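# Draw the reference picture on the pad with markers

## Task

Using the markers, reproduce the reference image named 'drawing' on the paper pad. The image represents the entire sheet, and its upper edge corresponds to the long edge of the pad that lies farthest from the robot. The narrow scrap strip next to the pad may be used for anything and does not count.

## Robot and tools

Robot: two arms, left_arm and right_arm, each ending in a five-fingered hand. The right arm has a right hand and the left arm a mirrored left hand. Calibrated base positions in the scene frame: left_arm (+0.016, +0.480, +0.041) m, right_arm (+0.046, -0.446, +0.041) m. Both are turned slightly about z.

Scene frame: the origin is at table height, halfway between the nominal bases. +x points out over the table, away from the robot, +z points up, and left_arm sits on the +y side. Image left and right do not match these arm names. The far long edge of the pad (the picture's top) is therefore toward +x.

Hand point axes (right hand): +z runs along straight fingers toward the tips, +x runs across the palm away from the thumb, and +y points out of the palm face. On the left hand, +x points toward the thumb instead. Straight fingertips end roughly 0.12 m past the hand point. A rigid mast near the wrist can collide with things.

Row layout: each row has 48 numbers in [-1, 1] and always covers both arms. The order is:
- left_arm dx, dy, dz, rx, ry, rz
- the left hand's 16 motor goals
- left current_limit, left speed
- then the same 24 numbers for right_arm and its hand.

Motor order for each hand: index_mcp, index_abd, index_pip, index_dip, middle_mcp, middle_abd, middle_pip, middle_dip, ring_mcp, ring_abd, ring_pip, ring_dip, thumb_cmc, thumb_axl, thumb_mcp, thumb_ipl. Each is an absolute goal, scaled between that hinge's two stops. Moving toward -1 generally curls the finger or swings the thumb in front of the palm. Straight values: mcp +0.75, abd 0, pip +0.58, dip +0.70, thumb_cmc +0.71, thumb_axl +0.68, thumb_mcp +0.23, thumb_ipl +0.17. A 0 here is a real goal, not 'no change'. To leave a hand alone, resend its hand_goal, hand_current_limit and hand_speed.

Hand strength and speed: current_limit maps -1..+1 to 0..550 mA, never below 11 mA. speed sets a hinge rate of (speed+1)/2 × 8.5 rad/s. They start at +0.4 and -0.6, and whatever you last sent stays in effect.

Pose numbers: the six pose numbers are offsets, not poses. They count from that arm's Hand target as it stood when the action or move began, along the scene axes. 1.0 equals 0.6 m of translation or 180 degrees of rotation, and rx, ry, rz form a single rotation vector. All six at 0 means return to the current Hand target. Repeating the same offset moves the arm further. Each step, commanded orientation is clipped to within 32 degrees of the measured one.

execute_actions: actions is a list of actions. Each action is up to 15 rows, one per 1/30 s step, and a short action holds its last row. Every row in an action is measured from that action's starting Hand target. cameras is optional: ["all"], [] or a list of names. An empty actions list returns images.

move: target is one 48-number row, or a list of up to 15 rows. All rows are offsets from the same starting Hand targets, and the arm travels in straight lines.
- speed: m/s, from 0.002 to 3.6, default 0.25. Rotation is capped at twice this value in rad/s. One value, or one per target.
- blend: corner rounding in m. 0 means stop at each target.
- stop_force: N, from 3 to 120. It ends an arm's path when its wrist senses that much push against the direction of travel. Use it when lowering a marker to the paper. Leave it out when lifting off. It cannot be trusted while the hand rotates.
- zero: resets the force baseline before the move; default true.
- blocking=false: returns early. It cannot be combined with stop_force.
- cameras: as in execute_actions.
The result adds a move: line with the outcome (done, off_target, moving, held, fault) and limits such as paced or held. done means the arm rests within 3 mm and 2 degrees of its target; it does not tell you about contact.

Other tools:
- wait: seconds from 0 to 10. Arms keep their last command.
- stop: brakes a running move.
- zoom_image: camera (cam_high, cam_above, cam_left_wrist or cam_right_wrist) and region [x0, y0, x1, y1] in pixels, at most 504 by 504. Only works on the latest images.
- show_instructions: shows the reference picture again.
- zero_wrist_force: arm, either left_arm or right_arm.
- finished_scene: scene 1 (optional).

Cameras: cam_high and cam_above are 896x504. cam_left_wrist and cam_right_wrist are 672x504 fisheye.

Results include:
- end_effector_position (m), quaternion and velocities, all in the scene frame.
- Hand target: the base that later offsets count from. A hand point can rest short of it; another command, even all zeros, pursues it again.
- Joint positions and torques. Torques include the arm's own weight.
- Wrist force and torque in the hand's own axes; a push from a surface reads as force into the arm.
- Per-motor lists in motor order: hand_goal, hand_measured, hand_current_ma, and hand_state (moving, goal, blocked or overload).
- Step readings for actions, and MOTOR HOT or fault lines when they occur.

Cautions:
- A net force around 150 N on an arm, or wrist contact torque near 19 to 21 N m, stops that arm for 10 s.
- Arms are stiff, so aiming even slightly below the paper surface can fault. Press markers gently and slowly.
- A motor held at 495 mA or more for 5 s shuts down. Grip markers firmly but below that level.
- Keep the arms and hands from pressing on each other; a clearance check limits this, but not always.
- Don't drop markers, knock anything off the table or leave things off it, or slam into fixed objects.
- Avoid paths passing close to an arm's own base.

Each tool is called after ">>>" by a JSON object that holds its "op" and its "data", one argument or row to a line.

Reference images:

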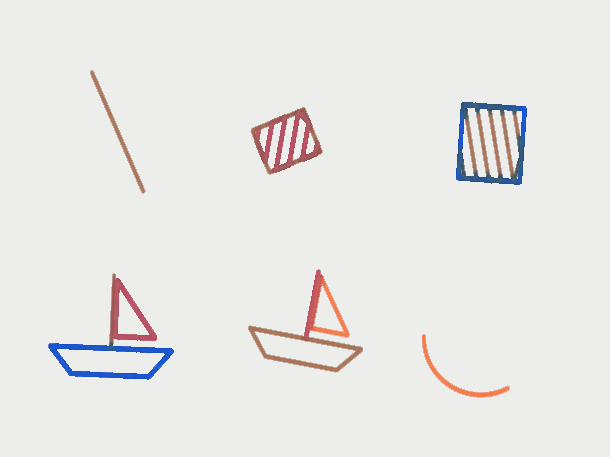

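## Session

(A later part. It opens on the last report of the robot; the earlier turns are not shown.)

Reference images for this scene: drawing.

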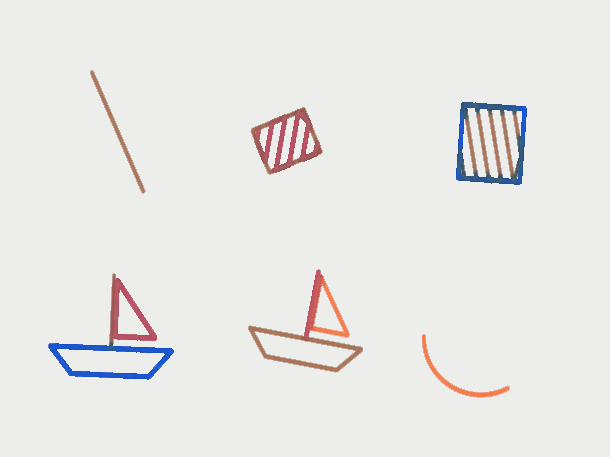

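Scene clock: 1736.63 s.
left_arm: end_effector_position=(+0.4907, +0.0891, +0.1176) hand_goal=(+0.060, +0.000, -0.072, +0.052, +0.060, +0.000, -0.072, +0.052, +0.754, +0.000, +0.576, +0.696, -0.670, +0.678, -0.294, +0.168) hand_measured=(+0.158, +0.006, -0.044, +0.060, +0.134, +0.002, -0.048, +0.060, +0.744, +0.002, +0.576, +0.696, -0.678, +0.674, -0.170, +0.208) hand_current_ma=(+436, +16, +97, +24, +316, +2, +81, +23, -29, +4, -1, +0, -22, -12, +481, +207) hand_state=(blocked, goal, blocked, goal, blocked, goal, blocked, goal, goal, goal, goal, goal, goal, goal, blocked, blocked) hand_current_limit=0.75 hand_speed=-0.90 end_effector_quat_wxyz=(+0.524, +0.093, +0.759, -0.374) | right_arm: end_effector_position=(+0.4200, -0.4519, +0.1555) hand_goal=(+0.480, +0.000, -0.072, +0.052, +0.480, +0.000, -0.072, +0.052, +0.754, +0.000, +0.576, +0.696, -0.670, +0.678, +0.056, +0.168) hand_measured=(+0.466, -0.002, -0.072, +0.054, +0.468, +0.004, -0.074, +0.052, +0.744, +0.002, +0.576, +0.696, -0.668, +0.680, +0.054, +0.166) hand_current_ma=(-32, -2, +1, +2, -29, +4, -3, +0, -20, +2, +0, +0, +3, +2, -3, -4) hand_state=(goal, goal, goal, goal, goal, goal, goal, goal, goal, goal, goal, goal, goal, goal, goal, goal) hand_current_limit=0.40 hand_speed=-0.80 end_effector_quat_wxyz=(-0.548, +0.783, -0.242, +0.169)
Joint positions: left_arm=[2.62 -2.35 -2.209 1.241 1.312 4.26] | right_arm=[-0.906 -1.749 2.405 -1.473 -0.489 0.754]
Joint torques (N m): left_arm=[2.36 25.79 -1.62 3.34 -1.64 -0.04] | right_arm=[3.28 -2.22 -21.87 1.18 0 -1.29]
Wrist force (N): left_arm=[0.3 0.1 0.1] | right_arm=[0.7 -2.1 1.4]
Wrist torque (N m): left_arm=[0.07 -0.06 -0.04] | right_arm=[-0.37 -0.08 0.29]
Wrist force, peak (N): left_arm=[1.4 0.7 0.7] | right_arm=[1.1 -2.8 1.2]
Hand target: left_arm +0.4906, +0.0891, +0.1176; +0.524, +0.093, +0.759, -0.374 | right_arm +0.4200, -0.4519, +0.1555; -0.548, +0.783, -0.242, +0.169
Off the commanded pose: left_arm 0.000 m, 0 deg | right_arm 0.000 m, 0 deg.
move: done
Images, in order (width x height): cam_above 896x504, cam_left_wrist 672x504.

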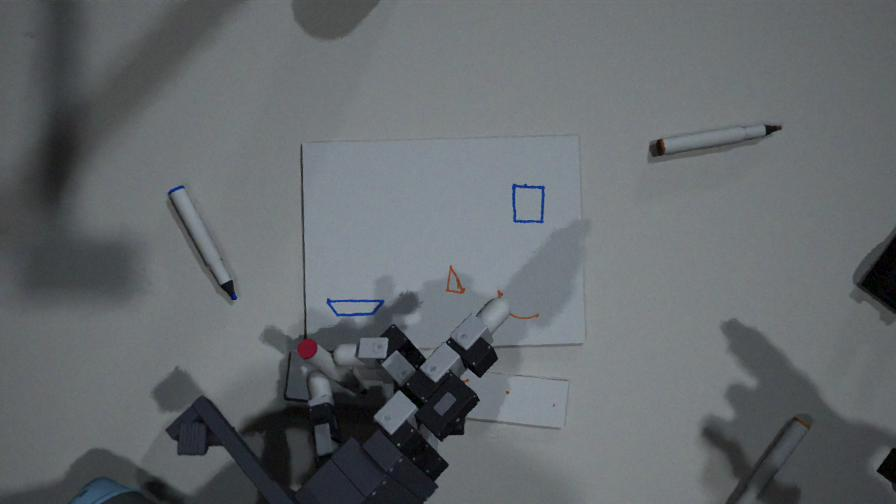

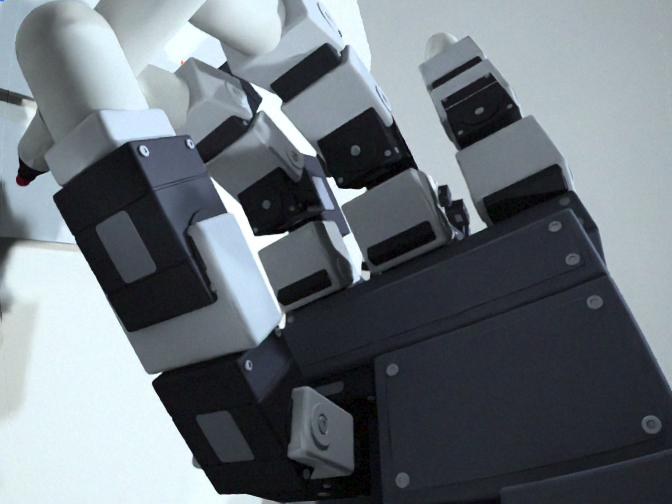

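>>> {"op": "move", "data": {
  "target": [
    [0,0,-0.07,0,0,0,0.06,0,-0.073,0.051,0.06,0,-0.073,0.051,0.754,0,0.576,0.696,-0.671,0.677,-0.295,0.168,0.75,-0.9,0,0,0,0,0,0,0.479,0,-0.073,0.051,0.479,0,-0.073,0.051,0.754,0,0.576,0.696,-0.671,0.677,0.056,0.168,0.4,-0.8]
  ],
  "speed": 0.01,
  "stop_force": 3
}}

>>> {"op": "move", "data": {
  "target": [
    [0,0,0.067,0,0,0,0.06,0,-0.073,0.051,0.06,0,-0.073,0.051,0.754,0,0.576,0.696,-0.671,0.677,-0.295,0.168,0.75,-0.9,0,0,0,0,0,0,0.479,0,-0.073,0.051,0.479,0,-0.073,0.051,0.754,0,0.576,0.696,-0.671,0.677,0.056,0.168,0.4,-0.8],
    [-0.217,0.05,0.067,0,0,0,0.06,0,-0.073,0.051,0.06,0,-0.073,0.051,0.754,0,0.576,0.696,-0.671,0.677,-0.295,0.168,0.75,-0.9,0,0,0,0,0,0,0.479,0,-0.073,0.051,0.479,0,-0.073,0.051,0.754,0,0.576,0.696,-0.671,0.677,0.056,0.168,0.4,-0.8]
  ],
  "speed": 0.15,
  "blend": 0.02,
  "cameras": ["cam_above"]
}}

>>> {"op": "zoom_image", "data": {
  "camera": "cam_above",
  "region": [320, 345, 400, 405]
}}

Scene clock: 1751.17 s.
left_arm: end_effector_position=(+0.4906, +0.0891, +0.0756) hand_goal=(+0.060, +0.000, -0.072, +0.052, +0.060, +0.000, -0.072, +0.052, +0.754, +0.000, +0.576, +0.696, -0.670, +0.678, -0.294, +0.168) hand_measured=(+0.114, +0.024, -0.046, +0.058, +0.062, +0.000, -0.068, +0.054, +0.744, +0.002, +0.576, +0.696, -0.712, +0.658, -0.238, +0.200) hand_current_ma=(+220, +69, +84, +19, +4, +1, +9, +6, -29, +4, -1, +0, -154, -82, +289, +155) hand_state=(blocked, blocked, blocked, goal, goal, goal, goal, goal, goal, goal, goal, goal, blocked, blocked, blocked, blocked) hand_current_limit=0.75 hand_speed=-0.90 end_effector_quat_wxyz=(+0.524, +0.093, +0.759, -0.374) | right_arm: end_effector_position=(+0.4200, -0.4519, +0.1555) hand_goal=(+0.480, +0.000, -0.072, +0.052, +0.480, +0.000, -0.072, +0.052, +0.754, +0.000, +0.576, +0.696, -0.670, +0.678, +0.056, +0.168) hand_measured=(+0.466, -0.002, -0.072, +0.054, +0.468, +0.004, -0.074, +0.052, +0.744, +0.002, +0.576, +0.696, -0.668, +0.680, +0.054, +0.166) hand_current_ma=(-32, -2, +1, +2, -29, +4, -3, +0, -20, +2, +0, +0, +3, +2, -3, -4) hand_state=(goal, goal, goal, goal, goal, goal, goal, goal, goal, goal, goal, goal, goal, goal, goal, goal) hand_current_limit=0.40 hand_speed=-0.80 end_effector_quat_wxyz=(-0.548, +0.783, -0.242, +0.169)
Joint positions: left_arm=[2.62 -2.471 -2.176 1.329 1.312 4.26] | right_arm=[-0.906 -1.749 2.405 -1.473 -0.489 0.754]
Joint torques (N m): left_arm=[-6.04 43.06 -0.13 -0.73 1 -1.4] | right_arm=[5.34 -3.37 -23.44 1.19 0.28 -1.61]
Wrist force (N): left_arm=[0.1 0.2 0.2] | right_arm=[1.3 -2.4 1.3]
Wrist torque (N m): left_arm=[0.06 -0.04 -0.06] | right_arm=[-0.41 -0.15 0.34]
Wrist force, peak (N): left_arm=[-2.4 -0.4 0.8] | right_arm=[1.0 -2.9 1.3]
Hand target: left_arm +0.4906, +0.0891, +0.0756; +0.524, +0.093, +0.759, -0.374 | right_arm +0.4200, -0.4519, +0.1555; -0.548, +0.783, -0.242, +0.169
Off the commanded pose: left_arm 0.000 m, 0 deg | right_arm 0.000 m, 0 deg.
move: done

Scene clock: 1752.80 s.
left_arm: end_effector_position=(+0.3605, +0.1191, +0.1157) hand_goal=(+0.060, +0.000, -0.072, +0.052, +0.060, +0.000, -0.072, +0.052, +0.754, +0.000, +0.576, +0.696, -0.670, +0.678, -0.294, +0.168) hand_measured=(+0.114, +0.024, -0.046, +0.058, +0.062, +0.000, -0.068, +0.054, +0.744, +0.002, +0.576, +0.696, -0.712, +0.658, -0.238, +0.200) hand_current_ma=(+220, +71, +84, +19, +4, +1, +9, +5, -28, +4, -1, +0, -154, -82, +288, +155) hand_state=(blocked, blocked, blocked, goal, goal, goal, goal, goal, goal, goal, goal, goal, blocked, blocked, blocked, blocked) hand_current_limit=0.75 hand_speed=-0.90 end_effector_quat_wxyz=(+0.524, +0.093, +0.759, -0.374) | right_arm: end_effector_position=(+0.4200, -0.4519, +0.1555) hand_goal=(+0.480, +0.000, -0.072, +0.052, +0.480, +0.000, -0.072, +0.052, +0.754, +0.000, +0.576, +0.696, -0.670, +0.678, +0.056, +0.168) hand_measured=(+0.466, -0.002, -0.072, +0.054, +0.468, +0.004, -0.074, +0.052, +0.744, +0.002, +0.576, +0.696, -0.668, +0.680, +0.054, +0.166) hand_current_ma=(-32, -2, +1, +2, -29, +4, -3, +0, -20, +2, +0, +0, +3, +2, -3, -4) hand_state=(goal, goal, goal, goal, goal, goal, goal, goal, goal, goal, goal, goal, goal, goal, goal, goal) hand_current_limit=0.40 hand_speed=-0.80 end_effector_quat_wxyz=(-0.548, +0.783, -0.242, +0.169)
Joint positions: left_arm=[2.49 -2.352 -2.488 1.526 1.441 4.237] | right_arm=[-0.906 -1.749 2.405 -1.473 -0.489 0.754]
Joint torques (N m): left_arm=[-5.31 35.98 -4.18 3.12 -0.77 1.98] | right_arm=[3.97 -2.59 -22.28 1.43 0.16 -1.65]
Wrist force (N): left_arm=[0.3 0.4 0.5] | right_arm=[1.1 -2.0 1.4]
Wrist torque (N m): left_arm=[0.08 -0.04 -0.08] | right_arm=[-0.36 -0.13 0.33]
Wrist force, peak (N): left_arm=[1.6 1.1 0.3] | right_arm=[0.8 -2.7 1.3]
Hand target: left_arm +0.3604, +0.1191, +0.1158; +0.524, +0.093, +0.759, -0.374 | right_arm +0.4200, -0.4519, +0.1555; -0.548, +0.783, -0.242, +0.169
Off the commanded pose: left_arm 0.000 m, 0 deg | right_arm 0.000 m, 0 deg.
move: done
Images, in order (width x height): cam_above 896x504.

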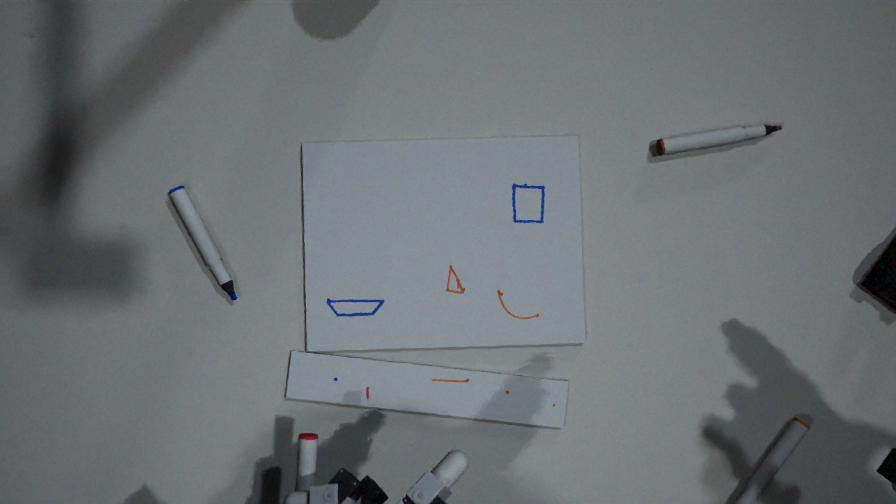

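Scaled by 6.300.

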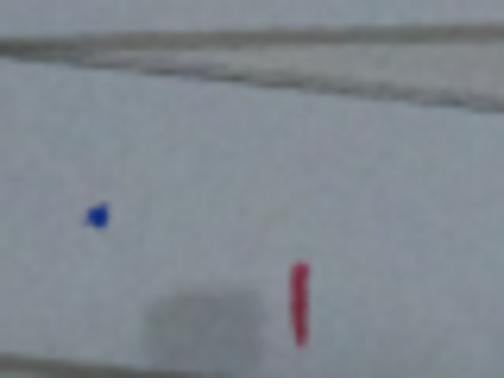

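>>> {"op": "wait", "data": {
  "seconds": 0.2,
  "cameras": ["cam_above","cam_left_wrist","cam_high"]
}}

>>> {"op": "zoom_image", "data": {
  "camera": "cam_above",
  "region": [230, 404, 380, 504]
}}

>>> {"op": "zoom_image", "data": {
  "camera": "cam_left_wrist",
  "region": [0, 0, 400, 300]
}}

Scene clock: 1760.37 s.
left_arm: end_effector_position=(+0.3604, +0.1191, +0.1158) hand_goal=(+0.060, +0.000, -0.072, +0.052, +0.060, +0.000, -0.072, +0.052, +0.754, +0.000, +0.576, +0.696, -0.670, +0.678, -0.294, +0.168) hand_measured=(+0.114, +0.024, -0.046, +0.058, +0.062, +0.000, -0.068, +0.054, +0.744, +0.002, +0.576, +0.696, -0.712, +0.658, -0.238, +0.200) hand_current_ma=(+220, +71, +84, +19, +4, +1, +9, +5, -28, +4, -1, +0, -154, -82, +288, +155) hand_state=(blocked, blocked, blocked, goal, goal, goal, goal, goal, goal, goal, goal, goal, blocked, blocked, blocked, blocked) hand_current_limit=0.75 hand_speed=-0.90 end_effector_quat_wxyz=(+0.524, +0.093, +0.759, -0.374) | right_arm: end_effector_position=(+0.4200, -0.4519, +0.1555) hand_goal=(+0.480, +0.000, -0.072, +0.052, +0.480, +0.000, -0.072, +0.052, +0.754, +0.000, +0.576, +0.696, -0.670, +0.678, +0.056, +0.168) hand_measured=(+0.466, -0.002, -0.072, +0.054, +0.468, +0.004, -0.074, +0.052, +0.744, +0.002, +0.576, +0.696, -0.668, +0.680, +0.054, +0.166) hand_current_ma=(-32, -2, +1, +2, -29, +4, -3, +0, -20, +2, +0, +0, +3, +2, -3, -4) hand_state=(goal, goal, goal, goal, goal, goal, goal, goal, goal, goal, goal, goal, goal, goal, goal, goal) hand_current_limit=0.40 hand_speed=-0.80 end_effector_quat_wxyz=(-0.548, +0.783, -0.242, +0.169)
Joint positions: left_arm=[2.49 -2.352 -2.488 1.527 1.441 4.237] | right_arm=[-0.906 -1.749 2.405 -1.473 -0.489 0.754]
Joint torques (N m): left_arm=[-5.86 36.05 -8.27 5.69 2.25 1.81] | right_arm=[4.45 -2.94 -22.84 1.15 0.09 -1.3]
Wrist force (N): left_arm=[0.4 0.6 0.1] | right_arm=[1.1 -2.2 1.0]
Wrist torque (N m): left_arm=[0.14 -0.06 -0.06] | right_arm=[-0.36 -0.11 0.32]
Wrist force, peak (N): left_arm=[0.4 0.9 0.2] | right_arm=[1.4 -2.5 1.5]
Hand target: left_arm +0.3604, +0.1191, +0.1158; +0.524, +0.093, +0.759, -0.374 | right_arm +0.4200, -0.4519, +0.1555; -0.548, +0.783, -0.242, +0.169
Off the commanded pose: left_arm 0.000 m, 0 deg | right_arm 0.000 m, 0 deg.
wait: 0.20 s; at rest from the start
Images, in order (width x height): cam_high 896x504, cam_above 896x504, cam_left_wrist 672x504.

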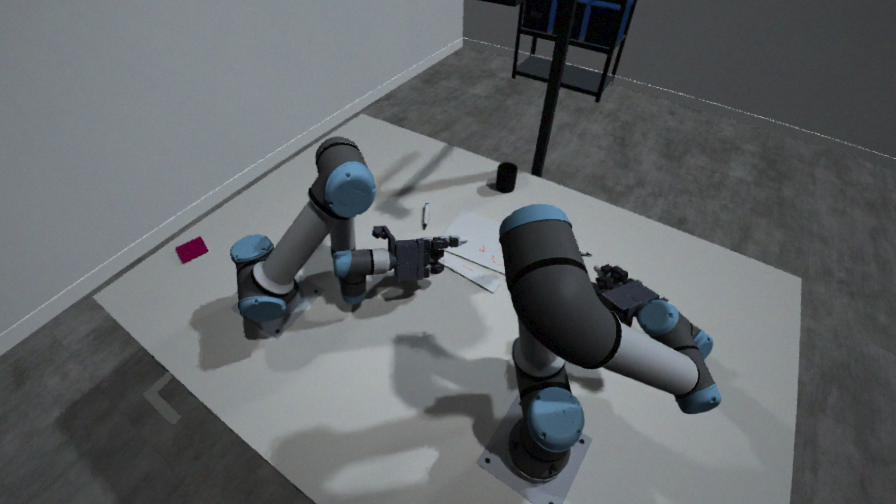

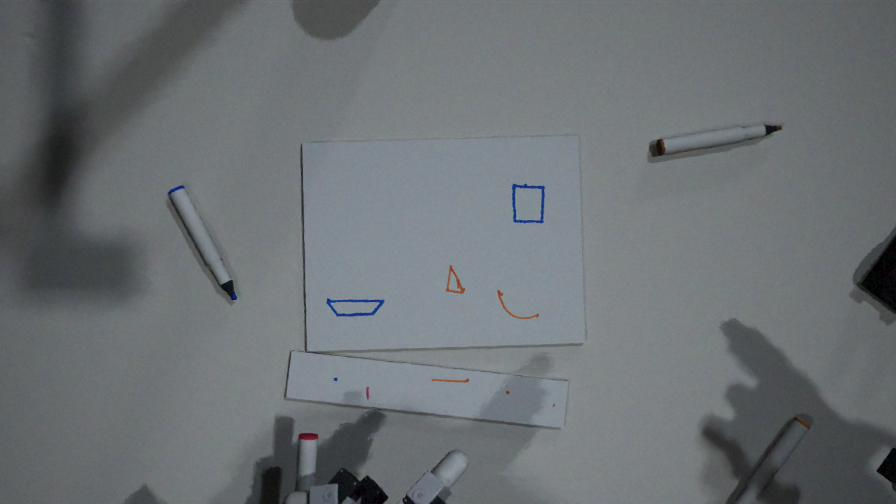

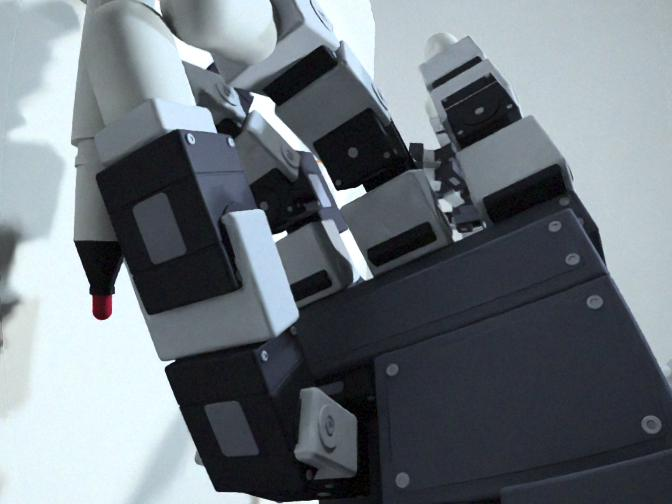

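Scaled by 3.360.

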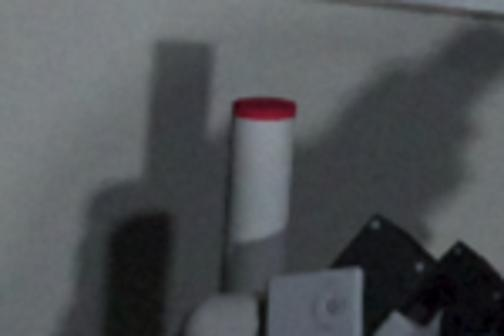

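Scaled by 1.260 from the camera's 672x504 image, which has a finer 960x720 frame.

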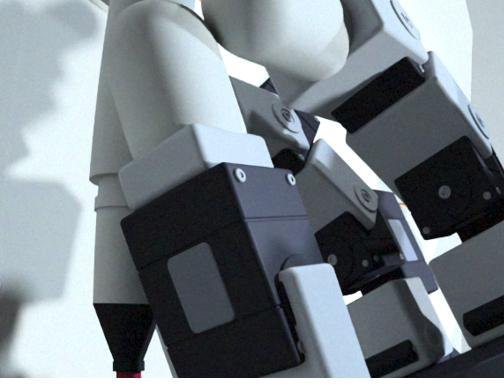

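>>> {"op": "move", "data": {
  "target": [
    [0,0,0.08,-0.1667,0.2887,0,0.06,0,-0.073,0.051,0.06,0,-0.073,0.051,0.754,0,0.576,0.696,-0.671,0.677,-0.295,0.168,0.75,-0.9,0,0,0,0,0,0,0.479,0,-0.073,0.051,0.479,0,-0.073,0.051,0.754,0,0.576,0.696,-0.671,0.677,0.056,0.168,0.4,-0.8]
  ],
  "speed": 0.1,
  "cameras": ["cam_above","cam_left_wrist"]
}}

>>> {"op": "zoom_image", "data": {
  "camera": "cam_above",
  "region": [160, 384, 320, 504]
}}

Scene clock: 1802.40 s.
left_arm: end_effector_position=(+0.3605, +0.1192, +0.1639) hand_goal=(+0.060, +0.000, -0.072, +0.052, +0.060, +0.000, -0.072, +0.052, +0.754, +0.000, +0.576, +0.696, -0.670, +0.678, -0.294, +0.168) hand_measured=(+0.114, +0.024, -0.046, +0.060, +0.062, +0.000, -0.068, +0.054, +0.744, +0.002, +0.576, +0.696, -0.712, +0.658, -0.238, +0.200) hand_current_ma=(+220, +71, +84, +20, +4, +1, +9, +5, -28, +4, -1, +0, -155, -82, +288, +155) hand_state=(blocked, blocked, blocked, goal, goal, goal, goal, goal, goal, goal, goal, goal, blocked, blocked, blocked, blocked) hand_current_limit=0.75 hand_speed=-0.90 end_effector_quat_wxyz=(+0.149, -0.212, +0.791, -0.554) | right_arm: end_effector_position=(+0.4200, -0.4519, +0.1555) hand_goal=(+0.480, +0.000, -0.072, +0.052, +0.480, +0.000, -0.072, +0.052, +0.754, +0.000, +0.576, +0.696, -0.670, +0.678, +0.056, +0.168) hand_measured=(+0.466, -0.002, -0.072, +0.054, +0.468, +0.004, -0.074, +0.052, +0.744, +0.002, +0.576, +0.696, -0.668, +0.680, +0.054, +0.166) hand_current_ma=(-32, -2, +1, +2, -29, +4, -3, +0, -20, +2, +0, +0, +3, +2, -3, -4) hand_state=(goal, goal, goal, goal, goal, goal, goal, goal, goal, goal, goal, goal, goal, goal, goal, goal) hand_current_limit=0.40 hand_speed=-0.80 end_effector_quat_wxyz=(-0.548, +0.783, -0.242, +0.169)
Joint positions: left_arm=[2.91 -1.884 -2.513 0.749 0.781 3.516] | right_arm=[-0.906 -1.749 2.405 -1.473 -0.489 0.754]
Joint torques (N m): left_arm=[-7.07 13.88 4.09 5.74 1.87 1.82] | right_arm=[5 -3.49 -21.24 1.08 0.22 -1.47]
Wrist force (N): left_arm=[-0.5 0.5 0.0] | right_arm=[0.8 -2.1 1.0]
Wrist torque (N m): left_arm=[0.15 0.07 -0.10] | right_arm=[-0.35 -0.08 0.30]
Wrist force, peak (N): left_arm=[0.1 1.5 0.2] | right_arm=[1.1 -2.8 1.2]
Hand target: left_arm +0.3604, +0.1191, +0.1638; +0.149, -0.212, +0.791, -0.554 | right_arm +0.4200, -0.4519, +0.1555; -0.548, +0.783, -0.242, +0.169
Off the commanded pose: left_arm 0.000 m, 0 deg | right_arm 0.000 m, 0 deg.
move: done
Images, in order (width x height): cam_above 896x504, cam_left_wrist 672x504.

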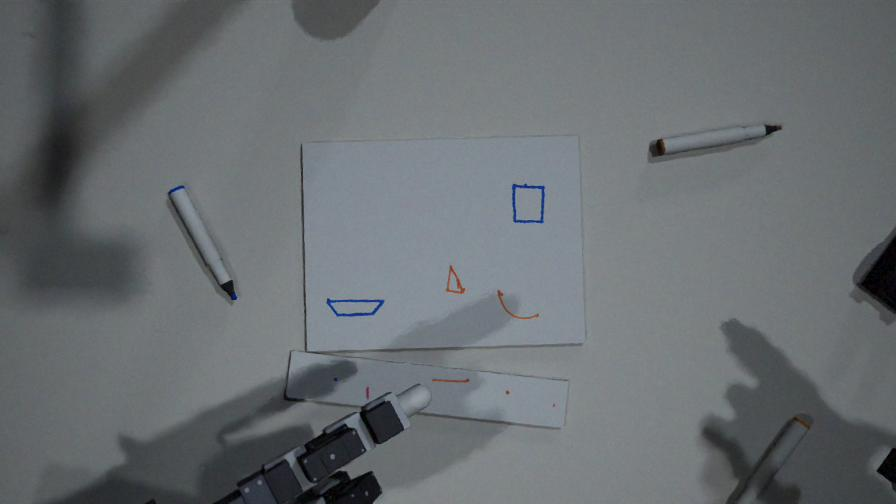

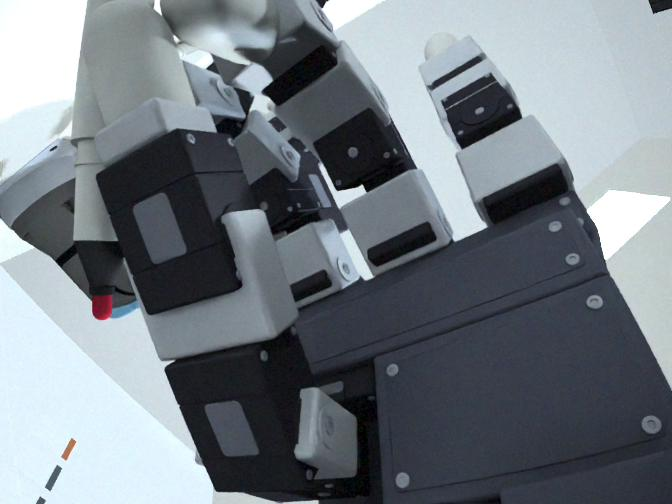

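Scaled by 3.150.

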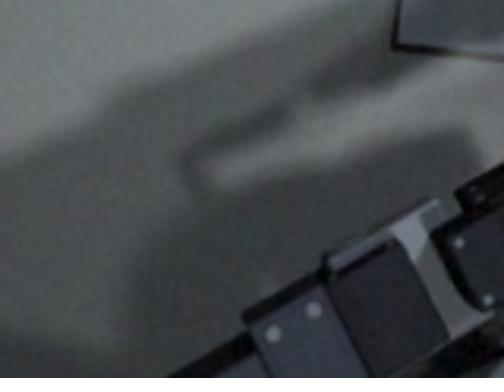

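>>> {"op": "move", "data": {
  "target": [
    [0.091,0.1432,-0.12,0,0,0,0.06,0,-0.073,0.051,0.06,0,-0.073,0.051,0.754,0,0.576,0.696,-0.671,0.677,-0.295,0.168,0.75,-0.9,0,0,0,0,0,0,0.479,0,-0.073,0.051,0.479,0,-0.073,0.051,0.754,0,0.576,0.696,-0.671,0.677,0.056,0.168,0.4,-0.8]
  ],
  "speed": 0.1,
  "cameras": ["cam_above"]
}}

>>> {"op": "zoom_image", "data": {
  "camera": "cam_above",
  "region": [130, 384, 290, 504]
}}

Scene clock: 1815.57 s.
left_arm: end_effector_position=(+0.4150, +0.2050, +0.0918) hand_goal=(+0.060, +0.000, -0.072, +0.052, +0.060, +0.000, -0.072, +0.052, +0.754, +0.000, +0.576, +0.696, -0.670, +0.678, -0.294, +0.168) hand_measured=(+0.114, +0.024, -0.046, +0.060, +0.062, +0.000, -0.068, +0.054, +0.744, +0.002, +0.576, +0.696, -0.712, +0.658, -0.238, +0.200) hand_current_ma=(+220, +71, +84, +20, +4, +1, +9, +5, -28, +4, -1, +0, -155, -82, +288, +155) hand_state=(blocked, blocked, blocked, goal, goal, goal, goal, goal, goal, goal, goal, goal, blocked, blocked, blocked, blocked) hand_current_limit=0.75 hand_speed=-0.90 end_effector_quat_wxyz=(+0.149, -0.213, +0.791, -0.554) | right_arm: end_effector_position=(+0.4200, -0.4519, +0.1555) hand_goal=(+0.480, +0.000, -0.072, +0.052, +0.480, +0.000, -0.072, +0.052, +0.754, +0.000, +0.576, +0.696, -0.670, +0.678, +0.056, +0.168) hand_measured=(+0.466, -0.002, -0.072, +0.054, +0.468, +0.004, -0.074, +0.052, +0.744, +0.002, +0.576, +0.696, -0.668, +0.680, +0.054, +0.166) hand_current_ma=(-32, -2, +1, +2, -29, +4, -3, +0, -20, +2, +0, +0, +3, +2, -3, -4) hand_state=(goal, goal, goal, goal, goal, goal, goal, goal, goal, goal, goal, goal, goal, goal, goal, goal) hand_current_limit=0.40 hand_speed=-0.80 end_effector_quat_wxyz=(-0.548, +0.783, -0.242, +0.169)
Joint positions: left_arm=[3.199 -2.117 -2.527 0.782 0.543 3.786] | right_arm=[-0.906 -1.749 2.405 -1.473 -0.489 0.754]
Joint torques (N m): left_arm=[6.61 19.82 -2.3 5.81 0.61 1.21] | right_arm=[4.2 -3.62 -21.25 1.06 0.25 -1.42]
Wrist force (N): left_arm=[-0.4 0.0 -0.6] | right_arm=[1.1 -1.9 1.2]
Wrist torque (N m): left_arm=[0.14 0.05 -0.23] | right_arm=[-0.33 -0.13 0.34]
Wrist force, peak (N): left_arm=[-1.9 1.7 -0.9] | right_arm=[1.0 -2.9 1.3]
Hand target: left_arm +0.4150, +0.2051, +0.0918; +0.149, -0.212, +0.791, -0.554 | right_arm +0.4200, -0.4519, +0.1555; -0.548, +0.783, -0.242, +0.169
Off the commanded pose: left_arm 0.000 m, 0 deg | right_arm 0.000 m, 0 deg.
move: done
Images, in order (width x height): cam_above 896x504.

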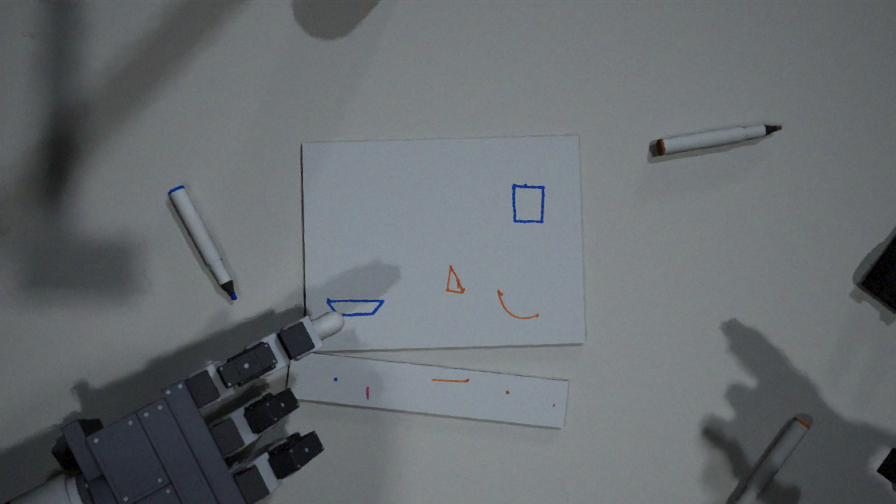

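Scaled by 3.150.

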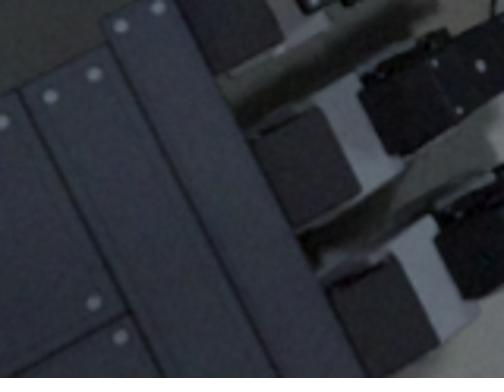

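>>> {"op": "move", "data": {
  "target": [
    [0,0.0833,0,0,0,0,0.06,0,-0.073,0.051,0.06,0,-0.073,0.051,0.754,0,0.576,0.696,-0.671,0.677,-0.295,0.168,0.75,-0.9,0,0,0,0,0,0,0.479,0,-0.073,0.051,0.479,0,-0.073,0.051,0.754,0,0.576,0.696,-0.671,0.677,0.056,0.168,0.4,-0.8]
  ],
  "speed": 0.1
}}

>>> {"op": "move", "data": {
  "target": [
    [0,0,-0.0917,0,0,0,0.06,0,-0.073,0.051,0.06,0,-0.073,0.051,0.754,0,0.576,0.696,-0.671,0.677,-0.295,0.168,0.75,-0.9,0,0,0,0,0,0,0.479,0,-0.073,0.051,0.479,0,-0.073,0.051,0.754,0,0.576,0.696,-0.671,0.677,0.056,0.168,0.4,-0.8]
  ],
  "speed": 0.015,
  "stop_force": 3,
  "cameras": ["cam_above","cam_left_wrist"]
}}

Scene clock: 1825.37 s.
left_arm: end_effector_position=(+0.4150, +0.2550, +0.0918) hand_goal=(+0.060, +0.000, -0.072, +0.052, +0.060, +0.000, -0.072, +0.052, +0.754, +0.000, +0.576, +0.696, -0.670, +0.678, -0.294, +0.168) hand_measured=(+0.114, +0.024, -0.046, +0.060, +0.062, +0.000, -0.068, +0.054, +0.744, +0.002, +0.576, +0.696, -0.712, +0.658, -0.238, +0.200) hand_current_ma=(+220, +71, +84, +20, +4, +1, +9, +5, -29, +4, -1, +0, -155, -82, +288, +155) hand_state=(blocked, blocked, blocked, goal, goal, goal, goal, goal, goal, goal, goal, goal, blocked, blocked, blocked, blocked) hand_current_limit=0.75 hand_speed=-0.90 end_effector_quat_wxyz=(+0.149, -0.212, +0.791, -0.554) | right_arm: end_effector_position=(+0.4200, -0.4519, +0.1555) hand_goal=(+0.480, +0.000, -0.072, +0.052, +0.480, +0.000, -0.072, +0.052, +0.754, +0.000, +0.576, +0.696, -0.670, +0.678, +0.056, +0.168) hand_measured=(+0.466, -0.002, -0.072, +0.054, +0.468, +0.004, -0.074, +0.052, +0.744, +0.002, +0.576, +0.696, -0.668, +0.680, +0.054, +0.166) hand_current_ma=(-32, -2, +1, +2, -29, +4, -3, +0, -20, +2, +0, +0, +3, +2, -3, -4) hand_state=(goal, goal, goal, goal, goal, goal, goal, goal, goal, goal, goal, goal, goal, goal, goal, goal) hand_current_limit=0.40 hand_speed=-0.80 end_effector_quat_wxyz=(-0.548, +0.783, -0.242, +0.169)
Joint positions: left_arm=[3.359 -2.038 -2.601 0.553 0.435 4.04] | right_arm=[-0.906 -1.749 2.405 -1.473 -0.489 0.754]
Joint torques (N m): left_arm=[6.27 21.07 6.13 1.68 -0.3 2.07] | right_arm=[4.42 -2.47 -21.14 1 -0.14 -1.38]
Wrist force (N): left_arm=[-0.6 -0.3 -0.3] | right_arm=[1.1 -2.3 1.1]
Wrist torque (N m): left_arm=[0.08 0.09 -0.24] | right_arm=[-0.37 -0.12 0.32]
Wrist force, peak (N): left_arm=[-1.2 0.2 -0.8] | right_arm=[1.4 -2.9 1.1]
Hand target: left_arm +0.4150, +0.2550, +0.0918; +0.149, -0.212, +0.791, -0.554 | right_arm +0.4200, -0.4519, +0.1555; -0.548, +0.783, -0.242, +0.169
Off the commanded pose: left_arm 0.000 m, 0 deg | right_arm 0.000 m, 0 deg.
move: done

Scene clock: 1829.67 s.
left_arm: end_effector_position=(+0.4150, +0.2551, +0.0428) hand_goal=(+0.060, +0.000, -0.072, +0.052, +0.060, +0.000, -0.072, +0.052, +0.754, +0.000, +0.576, +0.696, -0.670, +0.678, -0.294, +0.168) hand_measured=(+0.098, +0.022, -0.048, +0.064, +0.066, +0.004, -0.074, +0.052, +0.744, +0.002, +0.576, +0.696, -0.708, +0.658, -0.246, +0.198) hand_current_ma=(+145, +60, +83, +33, +19, +10, -3, +1, -29, +4, -1, +0, -142, -80, +246, +147) hand_state=(blocked, blocked, blocked, goal, goal, goal, goal, goal, goal, goal, goal, goal, blocked, goal, blocked, blocked) hand_current_limit=0.75 hand_speed=-0.90 end_effector_quat_wxyz=(+0.149, -0.213, +0.791, -0.554) | right_arm: end_effector_position=(+0.4200, -0.4519, +0.1555) hand_goal=(+0.480, +0.000, -0.072, +0.052, +0.480, +0.000, -0.072, +0.052, +0.754, +0.000, +0.576, +0.696, -0.670, +0.678, +0.056, +0.168) hand_measured=(+0.466, -0.002, -0.072, +0.054, +0.468, +0.004, -0.074, +0.052, +0.744, +0.002, +0.576, +0.696, -0.668, +0.680, +0.054, +0.166) hand_current_ma=(-32, -2, +1, +2, -29, +4, -3, +0, -20, +2, +0, +0, +3, +2, -3, -4) hand_state=(goal, goal, goal, goal, goal, goal, goal, goal, goal, goal, goal, goal, goal, goal, goal, goal) hand_current_limit=0.40 hand_speed=-0.80 end_effector_quat_wxyz=(-0.548, +0.783, -0.242, +0.169)
Joint positions: left_arm=[3.359 -2.258 -2.581 0.752 0.435 4.04] | right_arm=[-0.906 -1.749 2.405 -1.473 -0.489 0.754]
Joint torques (N m): left_arm=[2.17 17.99 -8.17 3.37 -2.3 1.88] | right_arm=[4.47 -4.34 -23.08 1 0.1 -1.4]
Wrist force (N): left_arm=[-0.8 -1.5 -0.7] | right_arm=[0.9 -2.3 1.3]
Wrist torque (N m): left_arm=[0.15 0.11 -0.22] | right_arm=[-0.40 -0.09 0.29]
Wrist force, peak (N): left_arm=[0.1 -6.4 -3.0] | right_arm=[1.2 -2.7 1.4]
Hand target: left_arm +0.4150, +0.2551, +0.0428; +0.149, -0.212, +0.791, -0.554 (not the last commanded pose) | right_arm +0.4200, -0.4519, +0.1555; -0.548, +0.783, -0.242, +0.169
Off the commanded pose: left_arm 0.006 m, 0 deg | right_arm 0.000 m, 0 deg.
move: contact (left_arm)
Images, in order (width x height): cam_above 896x504, cam_left_wrist 672x504.

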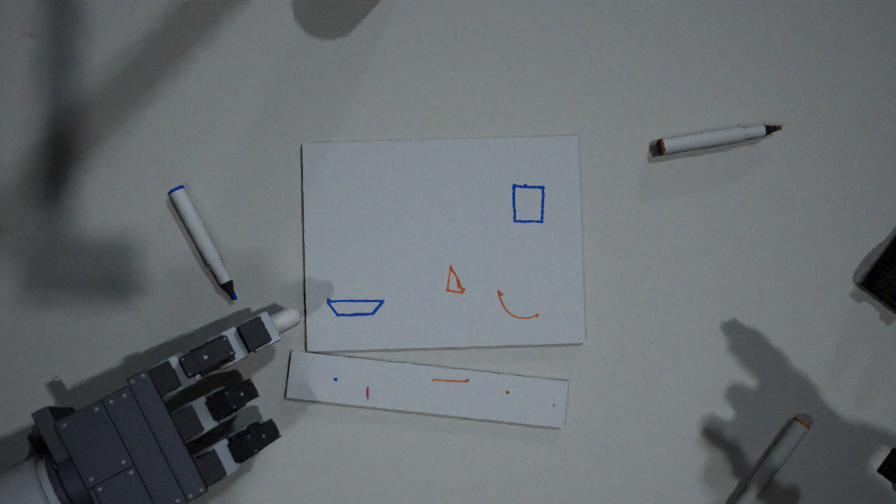

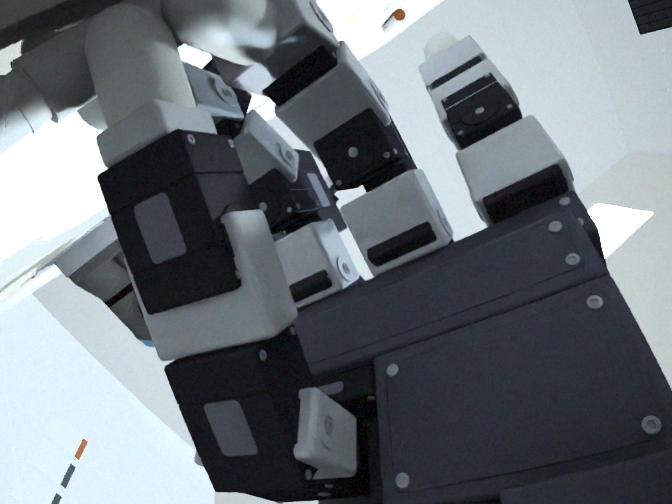

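>>> {"op": "move", "data": {
  "target": [
    [0,0,-0.012,0,0,0,0.06,0,-0.073,0.051,0.06,0,-0.073,0.051,0.754,0,0.576,0.696,-0.671,0.677,-0.295,0.168,0.75,-0.9,0,0,0,0,0,0,0.479,0,-0.073,0.051,0.479,0,-0.073,0.051,0.754,0,0.576,0.696,-0.671,0.677,0.056,0.168,0.4,-0.8]
  ],
  "speed": 0.01,
  "stop_force": 6
}}

>>> {"op": "move", "data": {
  "target": [
    [0,0,0,0,0,0,0.22,0,-0.073,0.051,0.22,0,-0.073,0.051,0.754,0,0.576,0.696,-0.671,0.677,-0.15,0.168,0.4,-0.93,0,0,0,0,0,0,0.479,0,-0.073,0.051,0.479,0,-0.073,0.051,0.754,0,0.576,0.696,-0.671,0.677,0.056,0.168,0.4,-0.8]
  ],
  "speed": 0.01,
  "cameras": ["cam_above","cam_left_wrist"]
}}

>>> {"op": "zoom_image", "data": {
  "camera": "cam_above",
  "region": [130, 384, 290, 504]
}}

Scene clock: 1844.87 s.
left_arm: end_effector_position=(+0.4149, +0.2550, +0.0423) hand_goal=(+0.060, +0.000, -0.072, +0.052, +0.060, +0.000, -0.072, +0.052, +0.754, +0.000, +0.576, +0.696, -0.670, +0.678, -0.294, +0.168) hand_measured=(+0.096, +0.022, -0.048, +0.064, +0.072, +0.006, -0.074, +0.052, +0.744, +0.002, +0.576, +0.696, -0.708, +0.658, -0.248, +0.198) hand_current_ma=(+139, +60, +83, +33, +36, +12, -6, -2, -29, +4, -1, +0, -141, -80, +228, +143) hand_state=(blocked, blocked, blocked, goal, goal, goal, goal, goal, goal, goal, goal, goal, blocked, goal, blocked, blocked) hand_current_limit=0.75 hand_speed=-0.90 end_effector_quat_wxyz=(+0.149, -0.212, +0.791, -0.554) | right_arm: end_effector_position=(+0.4200, -0.4519, +0.1555) hand_goal=(+0.480, +0.000, -0.072, +0.052, +0.480, +0.000, -0.072, +0.052, +0.754, +0.000, +0.576, +0.696, -0.670, +0.678, +0.056, +0.168) hand_measured=(+0.466, -0.002, -0.072, +0.054, +0.468, +0.004, -0.074, +0.052, +0.744, +0.002, +0.576, +0.696, -0.668, +0.680, +0.054, +0.166) hand_current_ma=(-32, -2, +1, +2, -29, +4, -3, +0, -20, +2, +0, +0, +3, +2, -3, -4) hand_state=(goal, goal, goal, goal, goal, goal, goal, goal, goal, goal, goal, goal, goal, goal, goal, goal) hand_current_limit=0.40 hand_speed=-0.80 end_effector_quat_wxyz=(-0.548, +0.783, -0.242, +0.169)
Joint positions: left_arm=[3.359 -2.261 -2.581 0.754 0.435 4.04] | right_arm=[-0.906 -1.749 2.405 -1.473 -0.489 0.754]
Joint torques (N m): left_arm=[1.5 20.52 -8.39 -0.65 -2.22 -0.16] | right_arm=[5.23 -4.65 -21.38 0.92 -0.08 -1.34]
Wrist force (N): left_arm=[-0.5 -3.8 -1.4] | right_arm=[1.0 -2.5 0.9]
Wrist torque (N m): left_arm=[0.10 0.12 -0.19] | right_arm=[-0.39 -0.09 0.31]
Wrist force, peak (N): left_arm=[0.1 -8.8 -4.2] | right_arm=[1.5 -2.7 1.1]
Hand target: left_arm +0.4149, +0.2550, +0.0423; +0.149, -0.213, +0.791, -0.554 (not the last commanded pose) | right_arm +0.4200, -0.4519, +0.1555; -0.548, +0.783, -0.242, +0.169
Off the commanded pose: left_arm 0.007 m, 0 deg | right_arm 0.000 m, 0 deg.
move: contact (left_arm)

Scene clock: 1845.87 s.
left_arm: end_effector_position=(+0.4149, +0.2550, +0.0423) hand_goal=(+0.220, +0.000, -0.072, +0.052, +0.220, +0.000, -0.072, +0.052, +0.754, +0.000, +0.576, +0.696, -0.670, +0.678, -0.150, +0.168) hand_measured=(+0.210, +0.002, -0.068, +0.054, +0.210, +0.004, -0.074, +0.052, +0.744, +0.002, +0.576, +0.696, -0.672, +0.676, -0.150, +0.170) hand_current_ma=(-35, +6, +8, +6, -30, +6, -4, -2, -29, +4, -1, +0, -6, -6, -3, +8) hand_state=(goal, goal, goal, goal, goal, goal, goal, goal, goal, goal, goal, goal, goal, goal, goal, goal) hand_current_limit=0.40 hand_speed=-0.93 end_effector_quat_wxyz=(+0.149, -0.213, +0.791, -0.554) | right_arm: end_effector_position=(+0.4200, -0.4519, +0.1555) hand_goal=(+0.480, +0.000, -0.072, +0.052, +0.480, +0.000, -0.072, +0.052, +0.754, +0.000, +0.576, +0.696, -0.670, +0.678, +0.056, +0.168) hand_measured=(+0.466, -0.002, -0.072, +0.054, +0.468, +0.004, -0.074, +0.052, +0.744, +0.002, +0.576, +0.696, -0.668, +0.680, +0.054, +0.166) hand_current_ma=(-32, -2, +1, +2, -29, +4, -3, +0, -20, +2, +0, +0, +3, +2, -3, -4) hand_state=(goal, goal, goal, goal, goal, goal, goal, goal, goal, goal, goal, goal, goal, goal, goal, goal) hand_current_limit=0.40 hand_speed=-0.80 end_effector_quat_wxyz=(-0.548, +0.783, -0.242, +0.169)
Joint positions: left_arm=[3.359 -2.261 -2.581 0.754 0.435 4.04] | right_arm=[-0.906 -1.749 2.405 -1.473 -0.489 0.754]
Joint torques (N m): left_arm=[1.54 19.87 -8.01 -0.09 -2.23 -1.91] | right_arm=[3.75 -4.42 -20.51 1.06 -0.1 -1.31]
Wrist force (N): left_arm=[-0.8 0.1 -0.3] | right_arm=[0.9 -2.4 1.1]
Wrist torque (N m): left_arm=[0.12 0.13 -0.28] | right_arm=[-0.39 -0.09 0.31]
Wrist force, peak (N): left_arm=[-0.3 -4.0 -1.7] | right_arm=[1.0 -2.5 1.5]
Hand target: left_arm +0.4149, +0.2550, +0.0423; +0.149, -0.213, +0.791, -0.554 | right_arm +0.4200, -0.4519, +0.1555; -0.548, +0.783, -0.242, +0.169
Off the commanded pose: left_arm 0.000 m, 0 deg | right_arm 0.000 m, 0 deg.
move: done
Images, in order (width x height): cam_above 896x504, cam_left_wrist 672x504.

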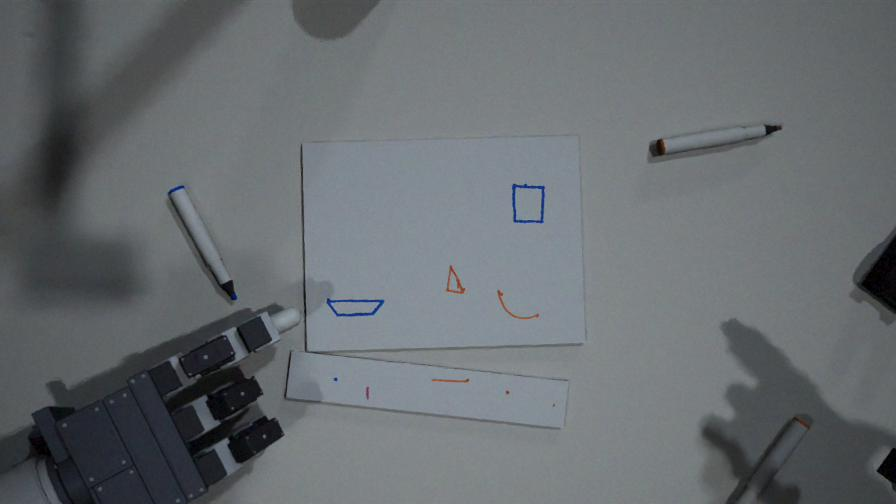

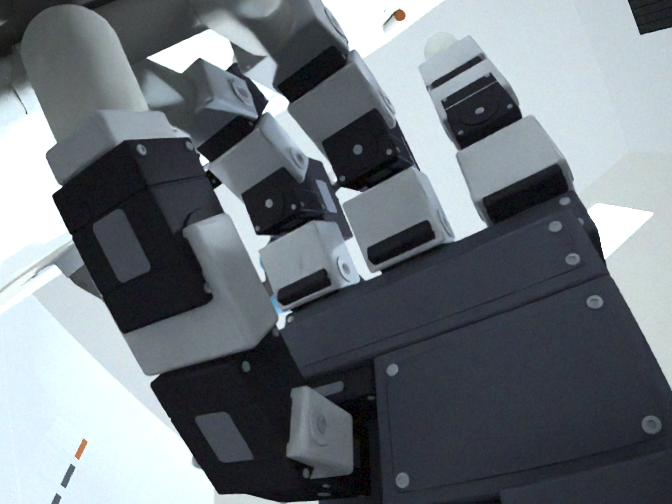

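Scaled by 3.150.

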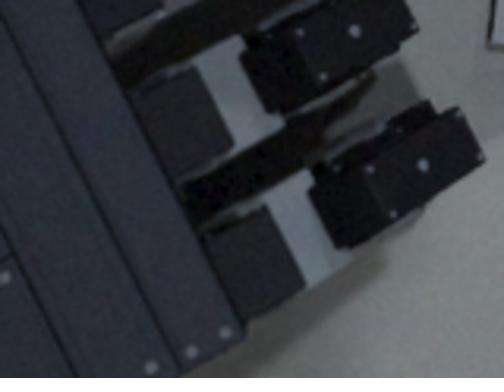

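Raise straight up, then retreat to see the marker.

>>> {"op": "move", "data": {
  "target": [
    [0,0,0.015,0,0,0,0.479,0,-0.073,0.051,0.479,0,-0.073,0.051,0.754,0,0.576,0.696,-0.671,0.677,0.056,0.168,0.4,-0.85,0,0,0,0,0,0,0.479,0,-0.073,0.051,0.479,0,-0.073,0.051,0.754,0,0.576,0.696,-0.671,0.677,0.056,0.168,0.4,-0.8],
    [0,0,0.2,0,0,0,0.479,0,-0.073,0.051,0.479,0,-0.073,0.051,0.754,0,0.576,0.696,-0.671,0.677,0.056,0.168,0.4,-0.85,0,0,0,0,0,0,0.479,0,-0.073,0.051,0.479,0,-0.073,0.051,0.754,0,0.576,0.696,-0.671,0.677,0.056,0.168,0.4,-0.8],
    [0.15,0.25,0.2,0,0,0,0.479,0,-0.073,0.051,0.479,0,-0.073,0.051,0.754,0,0.576,0.696,-0.671,0.677,0.056,0.168,0.4,-0.85,0,0,0,0,0,0,0.479,0,-0.073,0.051,0.479,0,-0.073,0.051,0.754,0,0.576,0.696,-0.671,0.677,0.056,0.168,0.4,-0.8]
  ],
  "speed": [0.02,0.08,0.15],
  "cameras": ["cam_above","cam_left_wrist"]
}}

Scene clock: 1859.93 s.
left_arm: end_effector_position=(+0.5049, +0.4050, +0.1623) hand_goal=(+0.480, +0.000, -0.072, +0.052, +0.480, +0.000, -0.072, +0.052, +0.754, +0.000, +0.576, +0.696, -0.670, +0.678, +0.056, +0.168) hand_measured=(+0.466, +0.002, -0.070, +0.054, +0.468, +0.002, -0.074, +0.052, +0.744, +0.002, +0.576, +0.696, -0.672, +0.676, +0.054, +0.170) hand_current_ma=(-49, +5, +6, +6, -41, +5, -4, -2, -29, +4, -1, +0, -3, -6, -6, +6) hand_state=(goal, goal, goal, goal, goal, goal, goal, goal, goal, goal, goal, goal, goal, goal, goal, goal) hand_current_limit=0.40 hand_speed=-0.85 end_effector_quat_wxyz=(+0.149, -0.213, +0.791, -0.554) | right_arm: end_effector_position=(+0.4200, -0.4519, +0.1555) hand_goal=(+0.480, +0.000, -0.072, +0.052, +0.480, +0.000, -0.072, +0.052, +0.754, +0.000, +0.576, +0.696, -0.670, +0.678, +0.056, +0.168) hand_measured=(+0.466, -0.002, -0.072, +0.054, +0.468, +0.004, -0.074, +0.052, +0.744, +0.002, +0.576, +0.696, -0.668, +0.680, +0.054, +0.166) hand_current_ma=(-32, -2, +1, +2, -29, +4, -3, +0, -20, +2, +0, +0, +3, +2, -3, -4) hand_state=(goal, goal, goal, goal, goal, goal, goal, goal, goal, goal, goal, goal, goal, goal, goal, goal) hand_current_limit=0.40 hand_speed=-0.80 end_effector_quat_wxyz=(-0.548, +0.783, -0.242, +0.169)
Joint positions: left_arm=[3.651 -1.689 -2.314 -0.781 0.349 4.788] | right_arm=[-0.906 -1.749 2.405 -1.473 -0.489 0.754]
Joint torques (N m): left_arm=[4.1 18.8 21.26 2.93 -2.57 0.34] | right_arm=[3.61 -3 -21.84 0.8 -0.29 -1.53]
Wrist force (N): left_arm=[-0.8 -0.5 -0.3] | right_arm=[0.8 -2.5 1.0]
Wrist torque (N m): left_arm=[0.02 0.11 -0.23] | right_arm=[-0.40 -0.09 0.29]
Wrist force, peak (N): left_arm=[-1.9 -0.1 -1.1] | right_arm=[1.2 -2.6 1.6]
Hand target: left_arm +0.5049, +0.4050, +0.1623; +0.149, -0.213, +0.791, -0.554 | right_arm +0.4200, -0.4519, +0.1555; -0.548, +0.783, -0.242, +0.169
Off the commanded pose: left_arm 0.000 m, 0 deg | right_arm 0.000 m, 0 deg.
move: done
Images, in order (width x height): cam_above 896x504, cam_left_wrist 672x504.

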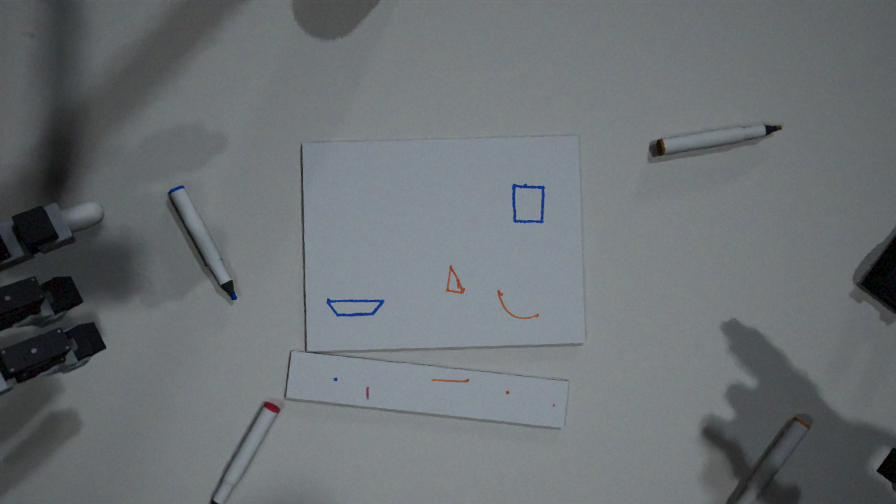

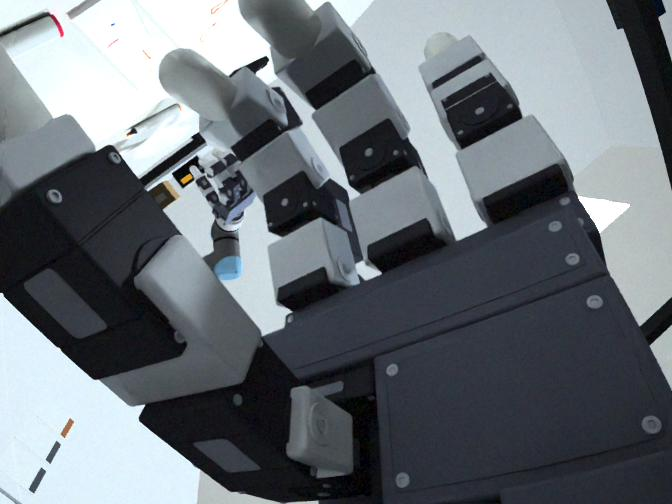

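>>> {"op": "zoom_image", "data": {
  "camera": "cam_above",
  "region": [170, 384, 330, 504]
}}

Scaled by 3.150.

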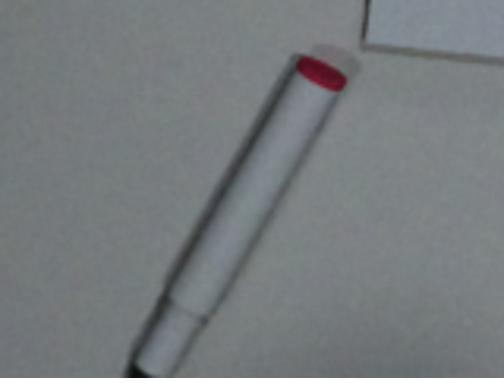

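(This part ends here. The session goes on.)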